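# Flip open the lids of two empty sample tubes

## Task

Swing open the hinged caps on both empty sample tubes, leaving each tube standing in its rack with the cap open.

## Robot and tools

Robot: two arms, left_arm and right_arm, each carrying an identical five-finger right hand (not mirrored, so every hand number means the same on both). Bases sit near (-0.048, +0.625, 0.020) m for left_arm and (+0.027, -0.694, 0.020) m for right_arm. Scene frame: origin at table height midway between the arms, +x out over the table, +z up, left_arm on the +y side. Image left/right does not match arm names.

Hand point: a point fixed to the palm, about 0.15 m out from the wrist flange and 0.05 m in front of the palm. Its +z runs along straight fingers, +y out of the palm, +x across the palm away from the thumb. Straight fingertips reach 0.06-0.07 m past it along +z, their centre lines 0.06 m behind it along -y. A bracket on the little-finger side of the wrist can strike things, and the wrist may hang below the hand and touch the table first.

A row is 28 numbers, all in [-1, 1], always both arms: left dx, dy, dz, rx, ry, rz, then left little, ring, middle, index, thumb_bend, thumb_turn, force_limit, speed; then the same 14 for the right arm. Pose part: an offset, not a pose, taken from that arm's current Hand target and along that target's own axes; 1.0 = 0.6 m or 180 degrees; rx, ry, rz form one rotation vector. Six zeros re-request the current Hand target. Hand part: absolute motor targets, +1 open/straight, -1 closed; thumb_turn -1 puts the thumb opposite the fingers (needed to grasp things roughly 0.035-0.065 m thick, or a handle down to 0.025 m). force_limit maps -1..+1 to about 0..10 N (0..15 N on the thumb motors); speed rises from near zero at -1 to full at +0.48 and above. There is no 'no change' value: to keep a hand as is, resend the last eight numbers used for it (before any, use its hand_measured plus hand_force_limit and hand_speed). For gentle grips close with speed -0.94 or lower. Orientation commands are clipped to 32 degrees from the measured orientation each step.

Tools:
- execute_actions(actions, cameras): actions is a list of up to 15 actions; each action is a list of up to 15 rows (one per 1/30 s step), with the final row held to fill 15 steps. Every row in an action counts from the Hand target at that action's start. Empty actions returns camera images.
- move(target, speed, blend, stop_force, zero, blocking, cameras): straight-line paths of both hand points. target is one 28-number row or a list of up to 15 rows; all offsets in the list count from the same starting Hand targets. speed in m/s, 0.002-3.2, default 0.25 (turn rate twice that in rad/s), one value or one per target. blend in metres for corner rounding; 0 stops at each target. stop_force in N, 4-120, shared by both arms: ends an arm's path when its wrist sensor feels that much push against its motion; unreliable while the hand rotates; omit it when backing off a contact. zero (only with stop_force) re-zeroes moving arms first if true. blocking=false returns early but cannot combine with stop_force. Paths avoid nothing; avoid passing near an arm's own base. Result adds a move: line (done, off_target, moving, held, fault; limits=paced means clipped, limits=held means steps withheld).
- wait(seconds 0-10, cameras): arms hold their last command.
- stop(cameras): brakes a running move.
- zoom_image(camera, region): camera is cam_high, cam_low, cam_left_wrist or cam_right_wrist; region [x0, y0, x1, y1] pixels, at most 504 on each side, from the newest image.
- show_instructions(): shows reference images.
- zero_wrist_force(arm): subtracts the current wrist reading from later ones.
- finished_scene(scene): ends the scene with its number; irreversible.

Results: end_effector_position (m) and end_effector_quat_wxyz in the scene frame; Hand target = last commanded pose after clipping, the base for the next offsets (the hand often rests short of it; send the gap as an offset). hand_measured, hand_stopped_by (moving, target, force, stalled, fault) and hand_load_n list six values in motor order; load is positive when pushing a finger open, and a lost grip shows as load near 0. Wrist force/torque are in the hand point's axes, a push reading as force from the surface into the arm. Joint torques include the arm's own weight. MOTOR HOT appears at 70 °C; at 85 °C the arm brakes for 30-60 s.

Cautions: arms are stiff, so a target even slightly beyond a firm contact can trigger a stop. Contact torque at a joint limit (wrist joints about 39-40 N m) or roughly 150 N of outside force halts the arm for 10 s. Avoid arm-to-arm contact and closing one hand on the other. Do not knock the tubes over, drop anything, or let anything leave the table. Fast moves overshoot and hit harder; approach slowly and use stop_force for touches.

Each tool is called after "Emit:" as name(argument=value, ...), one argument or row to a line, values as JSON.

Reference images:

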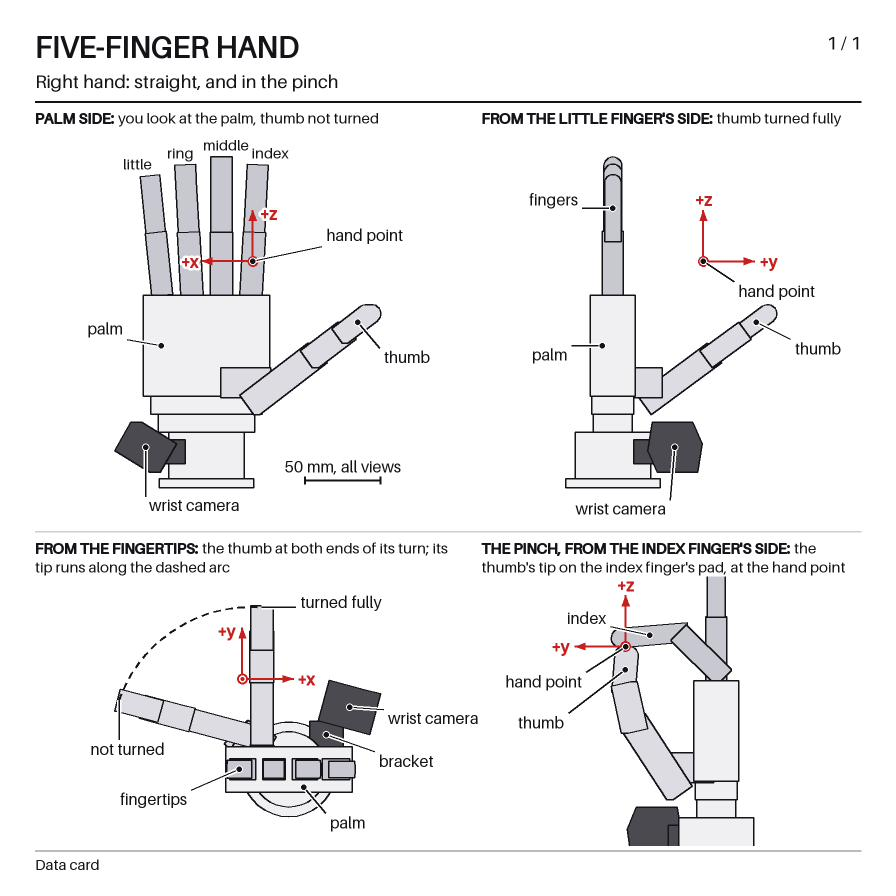

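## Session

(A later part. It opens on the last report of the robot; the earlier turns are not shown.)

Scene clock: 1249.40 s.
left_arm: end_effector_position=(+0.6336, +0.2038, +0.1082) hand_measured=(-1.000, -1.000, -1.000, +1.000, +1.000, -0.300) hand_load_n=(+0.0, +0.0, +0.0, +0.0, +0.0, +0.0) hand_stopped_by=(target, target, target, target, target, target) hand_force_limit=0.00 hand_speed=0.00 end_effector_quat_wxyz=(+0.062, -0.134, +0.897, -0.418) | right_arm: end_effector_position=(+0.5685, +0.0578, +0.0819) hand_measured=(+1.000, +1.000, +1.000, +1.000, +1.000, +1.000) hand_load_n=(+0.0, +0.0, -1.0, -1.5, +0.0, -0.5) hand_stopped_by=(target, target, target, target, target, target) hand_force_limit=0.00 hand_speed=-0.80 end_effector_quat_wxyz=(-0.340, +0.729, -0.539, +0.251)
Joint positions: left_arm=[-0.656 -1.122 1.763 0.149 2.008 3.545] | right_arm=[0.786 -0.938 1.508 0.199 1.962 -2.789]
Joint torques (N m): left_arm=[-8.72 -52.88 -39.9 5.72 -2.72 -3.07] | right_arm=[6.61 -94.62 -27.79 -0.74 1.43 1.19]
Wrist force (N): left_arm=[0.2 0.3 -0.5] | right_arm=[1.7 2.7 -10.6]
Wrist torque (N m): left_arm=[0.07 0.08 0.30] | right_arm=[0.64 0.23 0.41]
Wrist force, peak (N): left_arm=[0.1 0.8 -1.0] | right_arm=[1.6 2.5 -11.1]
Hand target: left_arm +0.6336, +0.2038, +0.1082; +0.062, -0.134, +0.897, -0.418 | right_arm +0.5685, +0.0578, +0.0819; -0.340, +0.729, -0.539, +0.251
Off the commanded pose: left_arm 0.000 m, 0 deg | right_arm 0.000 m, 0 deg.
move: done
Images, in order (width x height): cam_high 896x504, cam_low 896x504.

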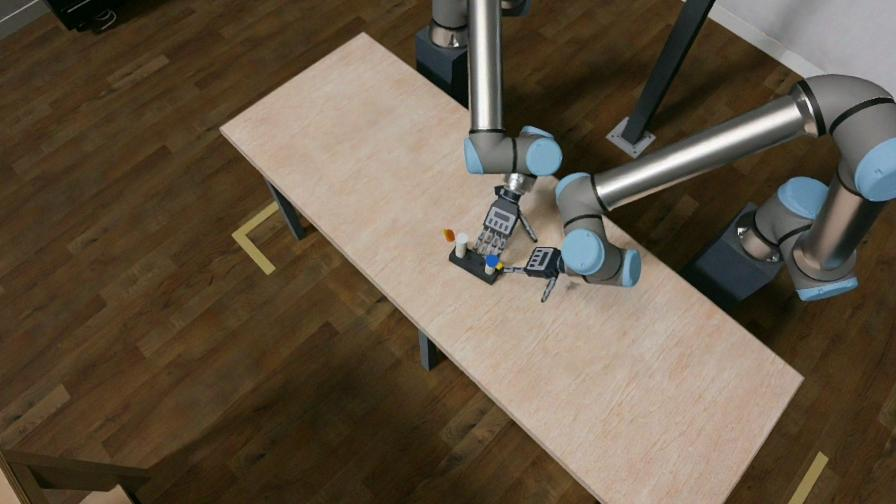

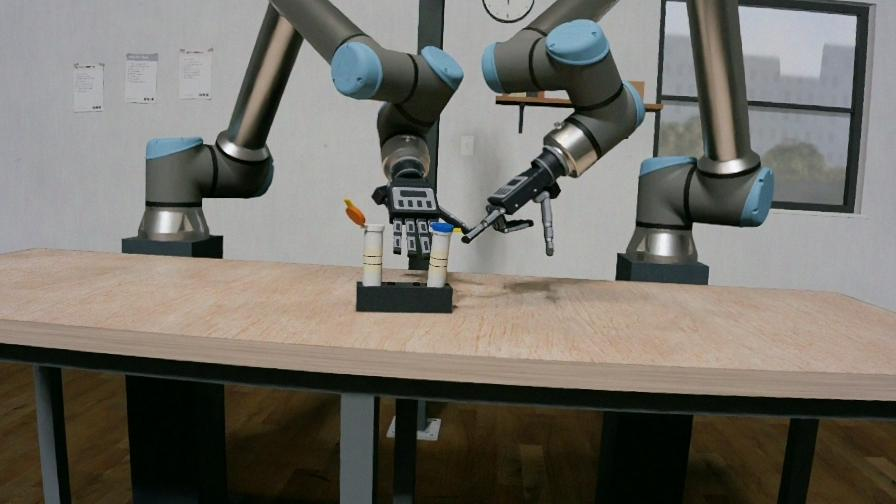

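Emit:
move(
  target=[0.002,-0.00965,0.0115,0,0,0,-1,-1,-1,1,1,-0.3,0,0,0,0,0,0,0,0,1,1,1,1,1,1,0,-0.8],
  speed=0.012,
  stop_force=4,
  cameras=["cam_high","cam_low"],
)

Emit:
zoom_image(
  camera="cam_low",
  region=[360, 180, 490, 300],
)

Emit:
zoom_image(
  camera="cam_high",
  region=[450, 200, 550, 290],
)

Scene clock: 1263.47 s.
left_arm: end_effector_position=(+0.6351, +0.1949, +0.1082) hand_measured=(-1.000, -1.000, -1.000, +1.000, +1.000, -0.300) hand_load_n=(+0.0, +0.5, +0.0, +0.0, +0.0, +0.0) hand_stopped_by=(target, target, target, target, target, target) hand_force_limit=0.00 hand_speed=0.00 end_effector_quat_wxyz=(+0.062, -0.134, +0.897, -0.418) | right_arm: end_effector_position=(+0.5685, +0.0578, +0.0819) hand_measured=(+1.000, +1.000, +1.000, +1.000, +1.000, +1.000) hand_load_n=(+0.0, +0.0, -1.0, -1.5, +0.0, -0.5) hand_stopped_by=(target, target, target, target, target, target) hand_force_limit=0.00 hand_speed=-0.80 end_effector_quat_wxyz=(-0.340, +0.729, -0.539, +0.251)
Joint positions: left_arm=[-0.665 -1.115 1.752 0.15 2.002 3.538] | right_arm=[0.786 -0.938 1.508 0.199 1.962 -2.789]
Joint torques (N m): left_arm=[-8.29 -53.16 -40.41 5.74 -2.47 -3.31] | right_arm=[6.32 -94.96 -29.06 -0.87 1.41 1.08]
Wrist force (N): left_arm=[0.2 0.4 -0.5] | right_arm=[1.6 2.8 -10.2]
Wrist torque (N m): left_arm=[0.11 0.08 0.30] | right_arm=[0.62 0.23 0.40]
Wrist force, peak (N): left_arm=[0.4 0.4 -1.1] | right_arm=[1.7 2.9 -11.0]
Hand target: left_arm +0.6351, +0.1949, +0.1082; +0.062, -0.134, +0.897, -0.418 | right_arm +0.5685, +0.0578, +0.0819; -0.340, +0.729, -0.539, +0.251
Off the commanded pose: left_arm 0.000 m, 0 deg | right_arm 0.000 m, 0 deg.
move: done
Images, in order (width x height): cam_high 896x504, cam_low 896x504.

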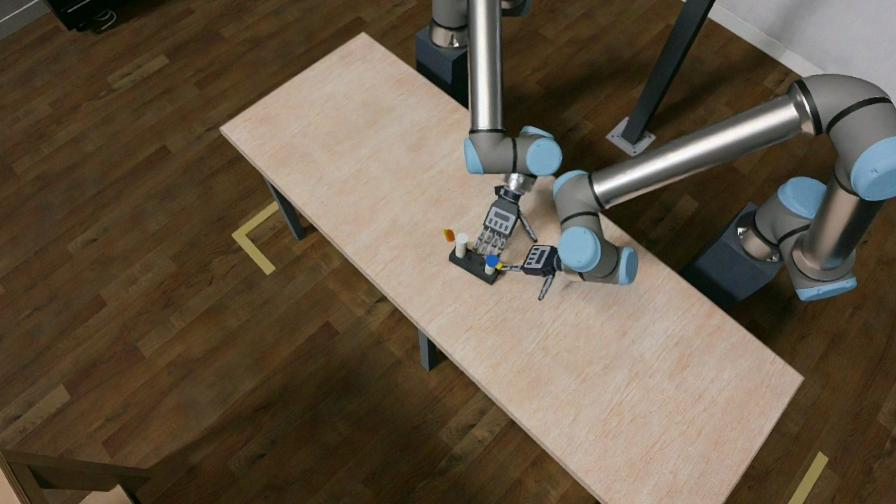

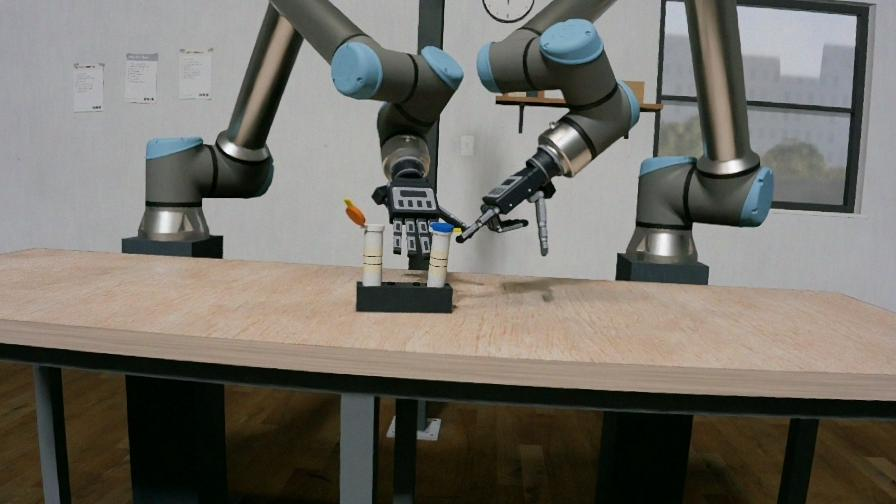

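Scaled by 3.877 from the camera's 896x504 image, which has a finer 1280x720 frame.

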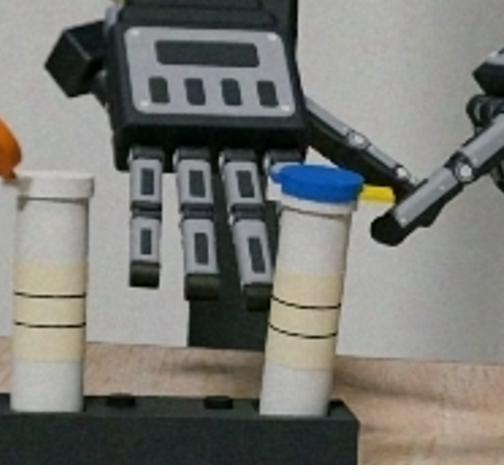

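Scaled by 5.040 from the camera's 896x504 image, which has a finer 1280x720 frame.

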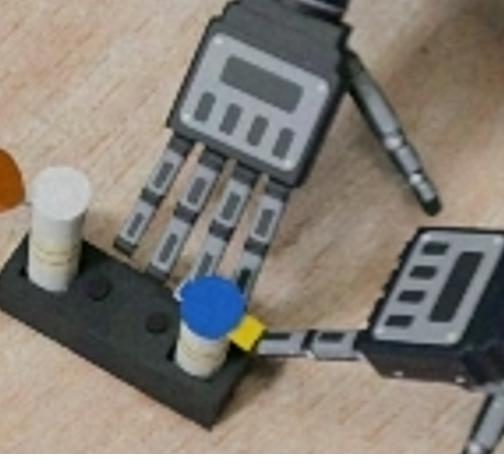

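Emit:
move(
  target=[0,-0.00966,-0.00473,0,0,0,-1,-1,-1,1,1,-0.3,0,0,0,0,0,0,0,0,1,1,1,1,1,1,0,-0.8],
  speed=0.01,
  stop_force=5,
  cameras=["cam_high","cam_low"],
)

Emit:
zoom_image(
  camera="cam_low",
  region=[360, 180, 490, 300],
)

Scene clock: 1271.33 s.
left_arm: end_effector_position=(+0.6356, +0.1934, +0.1144) hand_measured=(-1.000, -1.000, -1.000, +1.000, +1.000, -0.300) hand_load_n=(+0.0, +0.0, +0.0, -2.5, +0.0, +0.0) hand_stopped_by=(target, target, target, target, target, target) hand_force_limit=0.00 hand_speed=0.00 end_effector_quat_wxyz=(+0.062, -0.134, +0.897, -0.418) | right_arm: end_effector_position=(+0.5685, +0.0578, +0.0819) hand_measured=(+1.000, +1.000, +1.000, +1.000, +1.000, +1.000) hand_load_n=(+0.0, +0.0, -1.0, -1.5, +0.0, -0.5) hand_stopped_by=(target, target, target, target, target, target) hand_force_limit=0.00 hand_speed=-0.80 end_effector_quat_wxyz=(-0.340, +0.729, -0.539, +0.251)
Joint positions: left_arm=[-0.666 -1.12 1.746 0.16 2.001 3.537] | right_arm=[0.786 -0.938 1.508 0.199 1.962 -2.789]
Joint torques (N m): left_arm=[-8.79 -80.66 -41.93 4.96 -2.44 -3.23] | right_arm=[6.02 -95.43 -29.77 -0.93 1.47 1.12]
Wrist force (N): left_arm=[0.2 3.1 0.1] | right_arm=[3.3 2.5 -10.8]
Wrist torque (N m): left_arm=[-0.07 0.11 0.29] | right_arm=[0.63 0.33 0.50]
Wrist force, peak (N): left_arm=[-0.1 3.2 0.4] | right_arm=[3.3 2.4 -11.2]
Hand target: left_arm +0.6356, +0.1934, +0.1144; +0.062, -0.134, +0.897, -0.418 | right_arm +0.5685, +0.0578, +0.0819; -0.340, +0.729, -0.539, +0.251
Off the commanded pose: left_arm 0.000 m, 0 deg | right_arm 0.000 m, 0 deg.
move: done
Images, in order (width x height): cam_high 896x504, cam_low 896x504.

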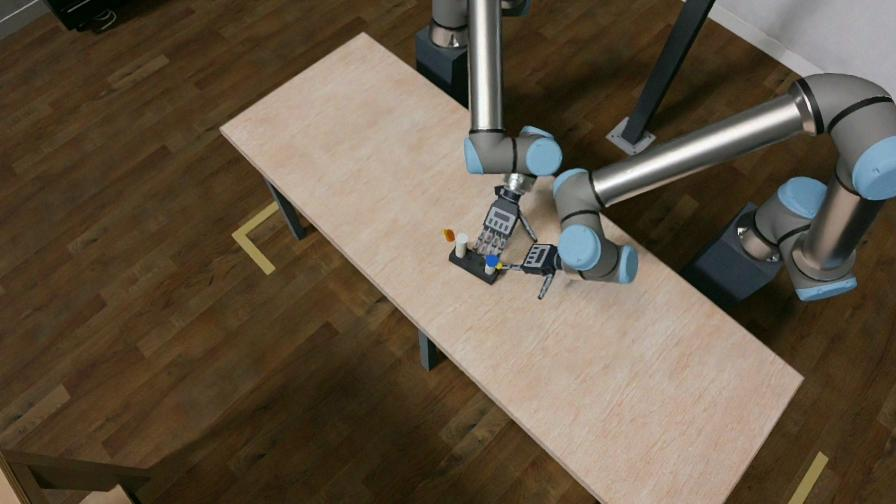

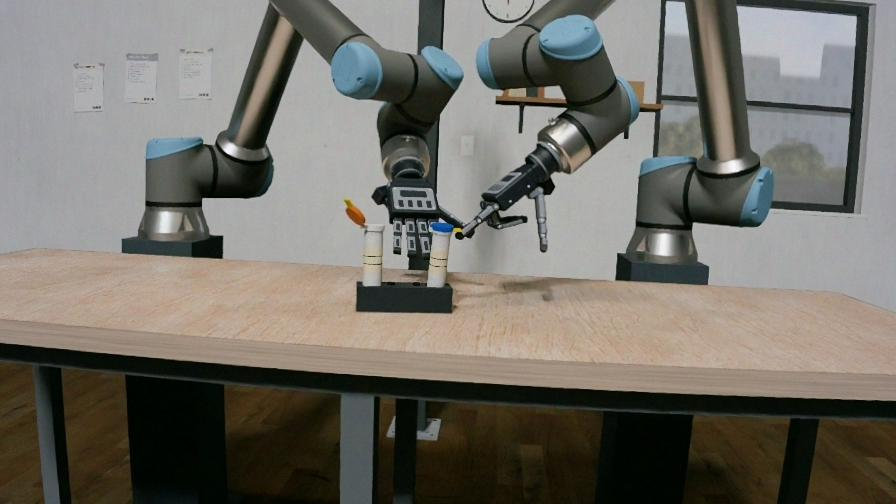

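Scaled by 3.877 from the camera's 896x504 image, which has a finer 1280x720 frame.

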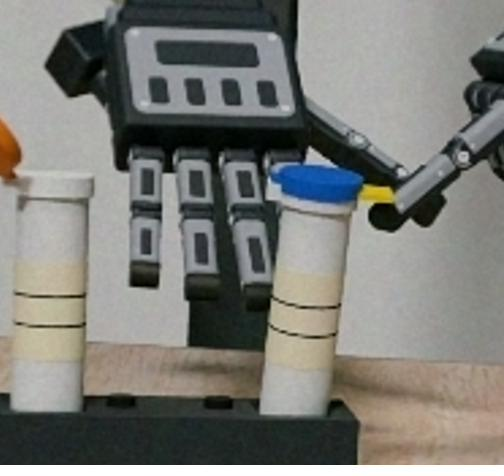

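Emit:
move(
  target=[0,-0.00766,-0.00643,0,0,0,-1,-1,-1,1,1,-0.3,0,0,0,0,0,0,0,0,1,1,1,1,1,1,0,-0.8],
  speed=0.01,
  stop_force=8,
  cameras=["cam_high","cam_low"],
)

Emit:
zoom_image(
  camera="cam_low",
  region=[360, 180, 490, 300],
)

Scene clock: 1280.00 s.
left_arm: end_effector_position=(+0.6356, +0.1934, +0.1204) hand_measured=(-1.000, -1.000, -1.000, +1.000, +1.000, -0.300) hand_load_n=(+0.0, +0.0, +0.0, +0.0, +0.0, +0.0) hand_stopped_by=(target, target, target, target, target, target) hand_force_limit=0.00 hand_speed=0.00 end_effector_quat_wxyz=(+0.062, -0.134, +0.897, -0.418) | right_arm: end_effector_position=(+0.5685, +0.0578, +0.0819) hand_measured=(+1.000, +1.000, +1.000, +1.000, +1.000, +1.000) hand_load_n=(-0.5, +0.0, -0.5, -0.5, +0.0, +0.0) hand_stopped_by=(target, target, target, target, target, target) hand_force_limit=0.00 hand_speed=-0.80 end_effector_quat_wxyz=(-0.340, +0.729, -0.539, +0.251)
Joint positions: left_arm=[-0.666 -1.126 1.742 0.17 2.001 3.537] | right_arm=[0.786 -0.938 1.508 0.199 1.962 -2.789]
Joint torques (N m): left_arm=[-6.55 -77.48 -40.68 5.51 -1.8 -2.62] | right_arm=[7.07 -95.04 -31.14 -0.93 1.65 0.86]
Wrist force (N): left_arm=[0.4 0.5 -0.8] | right_arm=[1.2 1.1 -4.6]
Wrist torque (N m): left_arm=[0.13 0.06 0.32] | right_arm=[0.34 0.23 0.36]
Wrist force, peak (N): left_arm=[0.4 5.4 0.9] | right_arm=[3.4 2.7 -11.0]
Hand target: left_arm +0.6356, +0.1934, +0.1204; +0.062, -0.134, +0.897, -0.418 | right_arm +0.5685, +0.0578, +0.0819; -0.340, +0.729, -0.539, +0.251
Off the commanded pose: left_arm 0.000 m, 0 deg | right_arm 0.000 m, 0 deg.
move: done
Images, in order (width x height): cam_high 896x504, cam_low 896x504.

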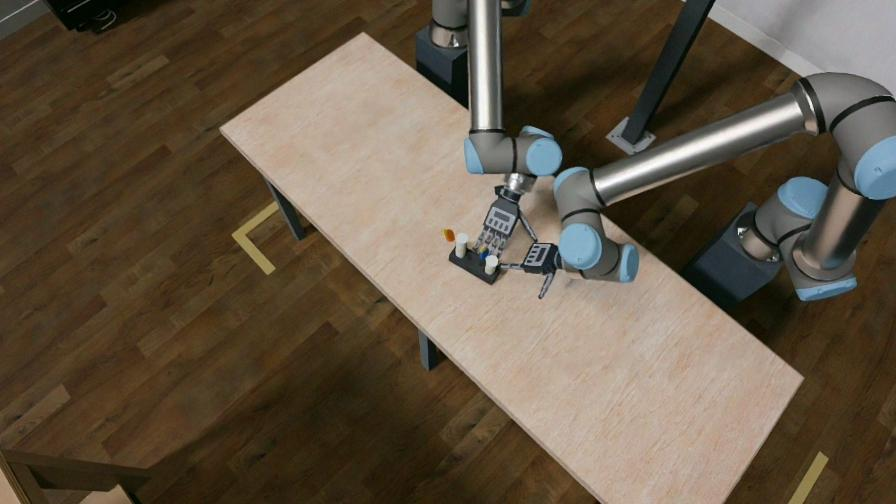

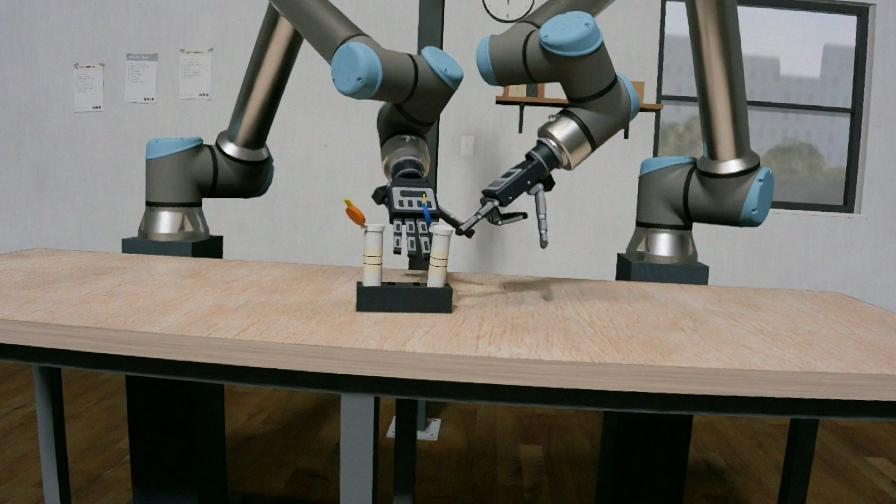

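Scaled by 3.877 from the camera's 896x504 image, which has a finer 1280x720 frame.

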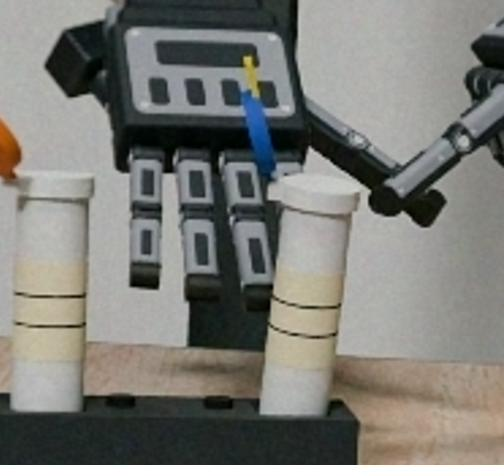

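Emit:
move(
  target=[
    [0,0,-0.06,0,0,0,-1,-1,-1,1,1,-0.3,0,0,0,0.0214,-0.0255,0,0,0,1,1,1,1,1,1,0,-0.8],
    [0,0,-0.2,0,0,0,-1,-1,-1,1,1,-0.3,0,0,0,0.1071,-0.1276,0,0,0,1,1,1,1,1,1,0,-0.8],
  ],
  speed=[0.04, 0.12],
  blend=[0.01, 0],
  cameras=["cam_high","cam_low"],
)

Emit:
zoom_image(
  camera="cam_low",
  region=[330, 180, 490, 320],
)

Emit:
zoom_image(
  camera="cam_high",
  region=[420, 200, 530, 300],
)

Scene clock: 1289.47 s.
left_arm: end_effector_position=(+0.6088, +0.2810, +0.1974) hand_measured=(-1.000, -1.000, -1.000, +1.000, +1.000, -0.300) hand_load_n=(+0.0, +0.0, +0.5, +0.0, +0.0, +0.0) hand_stopped_by=(target, target, target, target, target, target) hand_force_limit=0.00 hand_speed=0.00 end_effector_quat_wxyz=(+0.062, -0.134, +0.897, -0.418) | right_arm: end_effector_position=(+0.4732, +0.0285, +0.0819) hand_measured=(+1.000, +1.000, +1.000, +1.000, +1.000, +1.000) hand_load_n=(-0.5, +0.0, +0.0, +0.0, +0.0, +0.0) hand_stopped_by=(target, target, target, target, target, target) hand_force_limit=0.00 hand_speed=-0.80 end_effector_quat_wxyz=(-0.340, +0.729, -0.539, +0.251)
Joint positions: left_arm=[-0.58 -1.273 1.803 0.287 2.061 3.606] | right_arm=[0.859 -1.03 1.671 0.151 2.014 -2.733]
Joint torques (N m): left_arm=[11.52 -67.05 -27.39 5.96 3.76 2.48] | right_arm=[9.85 -90.51 -21.35 -0.27 2.95 2.9]
Wrist force (N): left_arm=[0.3 0.2 -1.0] | right_arm=[0.0 0.4 -0.7]
Wrist torque (N m): left_arm=[0.07 0.10 0.16] | right_arm=[0.16 0.11 0.13]
Wrist force, peak (N): left_arm=[0.2 0.4 -1.6] | right_arm=[1.7 1.6 -5.2]
Hand target: left_arm +0.6088, +0.2813, +0.1976; +0.062, -0.134, +0.897, -0.418 | right_arm +0.4729, +0.0285, +0.0819; -0.340, +0.729, -0.539, +0.251
Off the commanded pose: left_arm 0.000 m, 0 deg | right_arm 0.000 m, 0 deg.
move: done
Images, in order (width x height): cam_high 896x504, cam_low 896x504.

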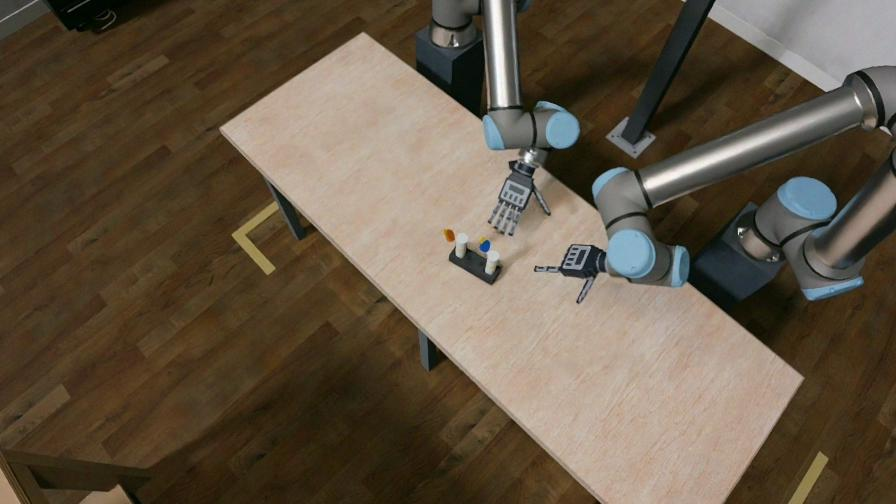

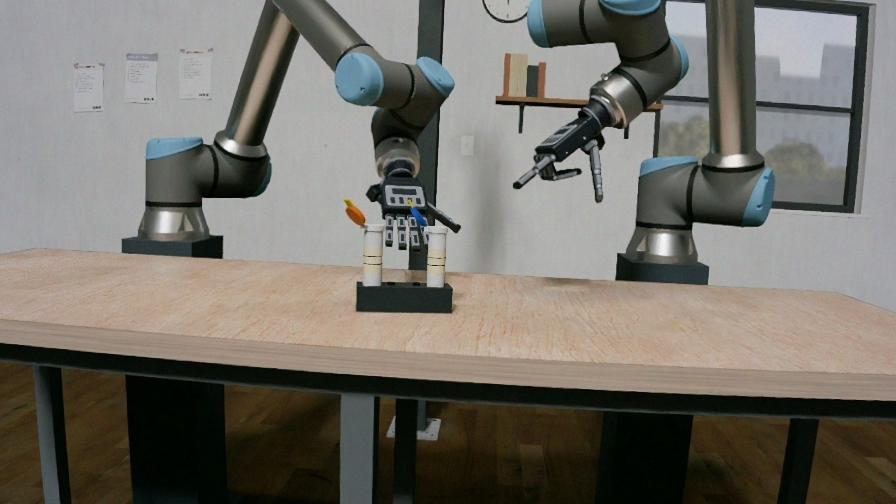

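Scaled by 3.150 from the camera's 896x504 image, which has a finer 1280x720 frame.

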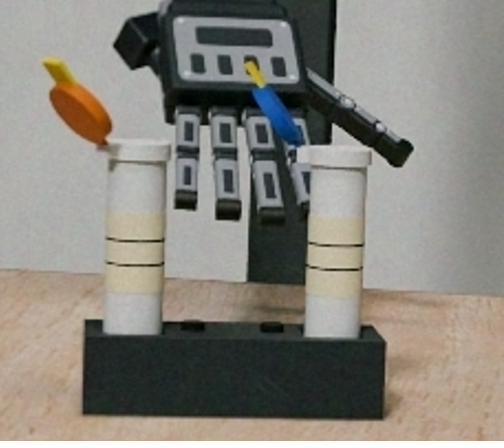

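Scaled by 4.582 from the camera's 896x504 image, which has a finer 1280x720 frame.

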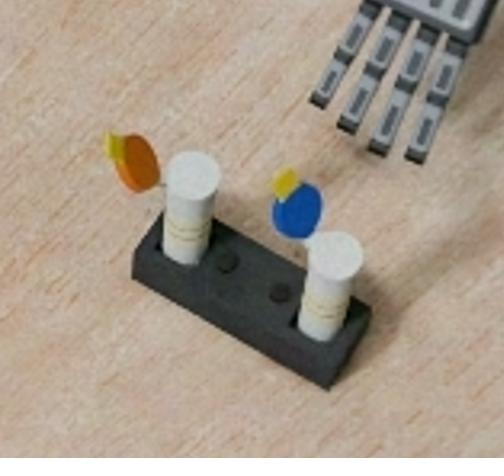

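Both lids are open, tubes upright in the stand.

Emit:
finished_scene(
  scene=1,
)

The scene is finished: the task was done.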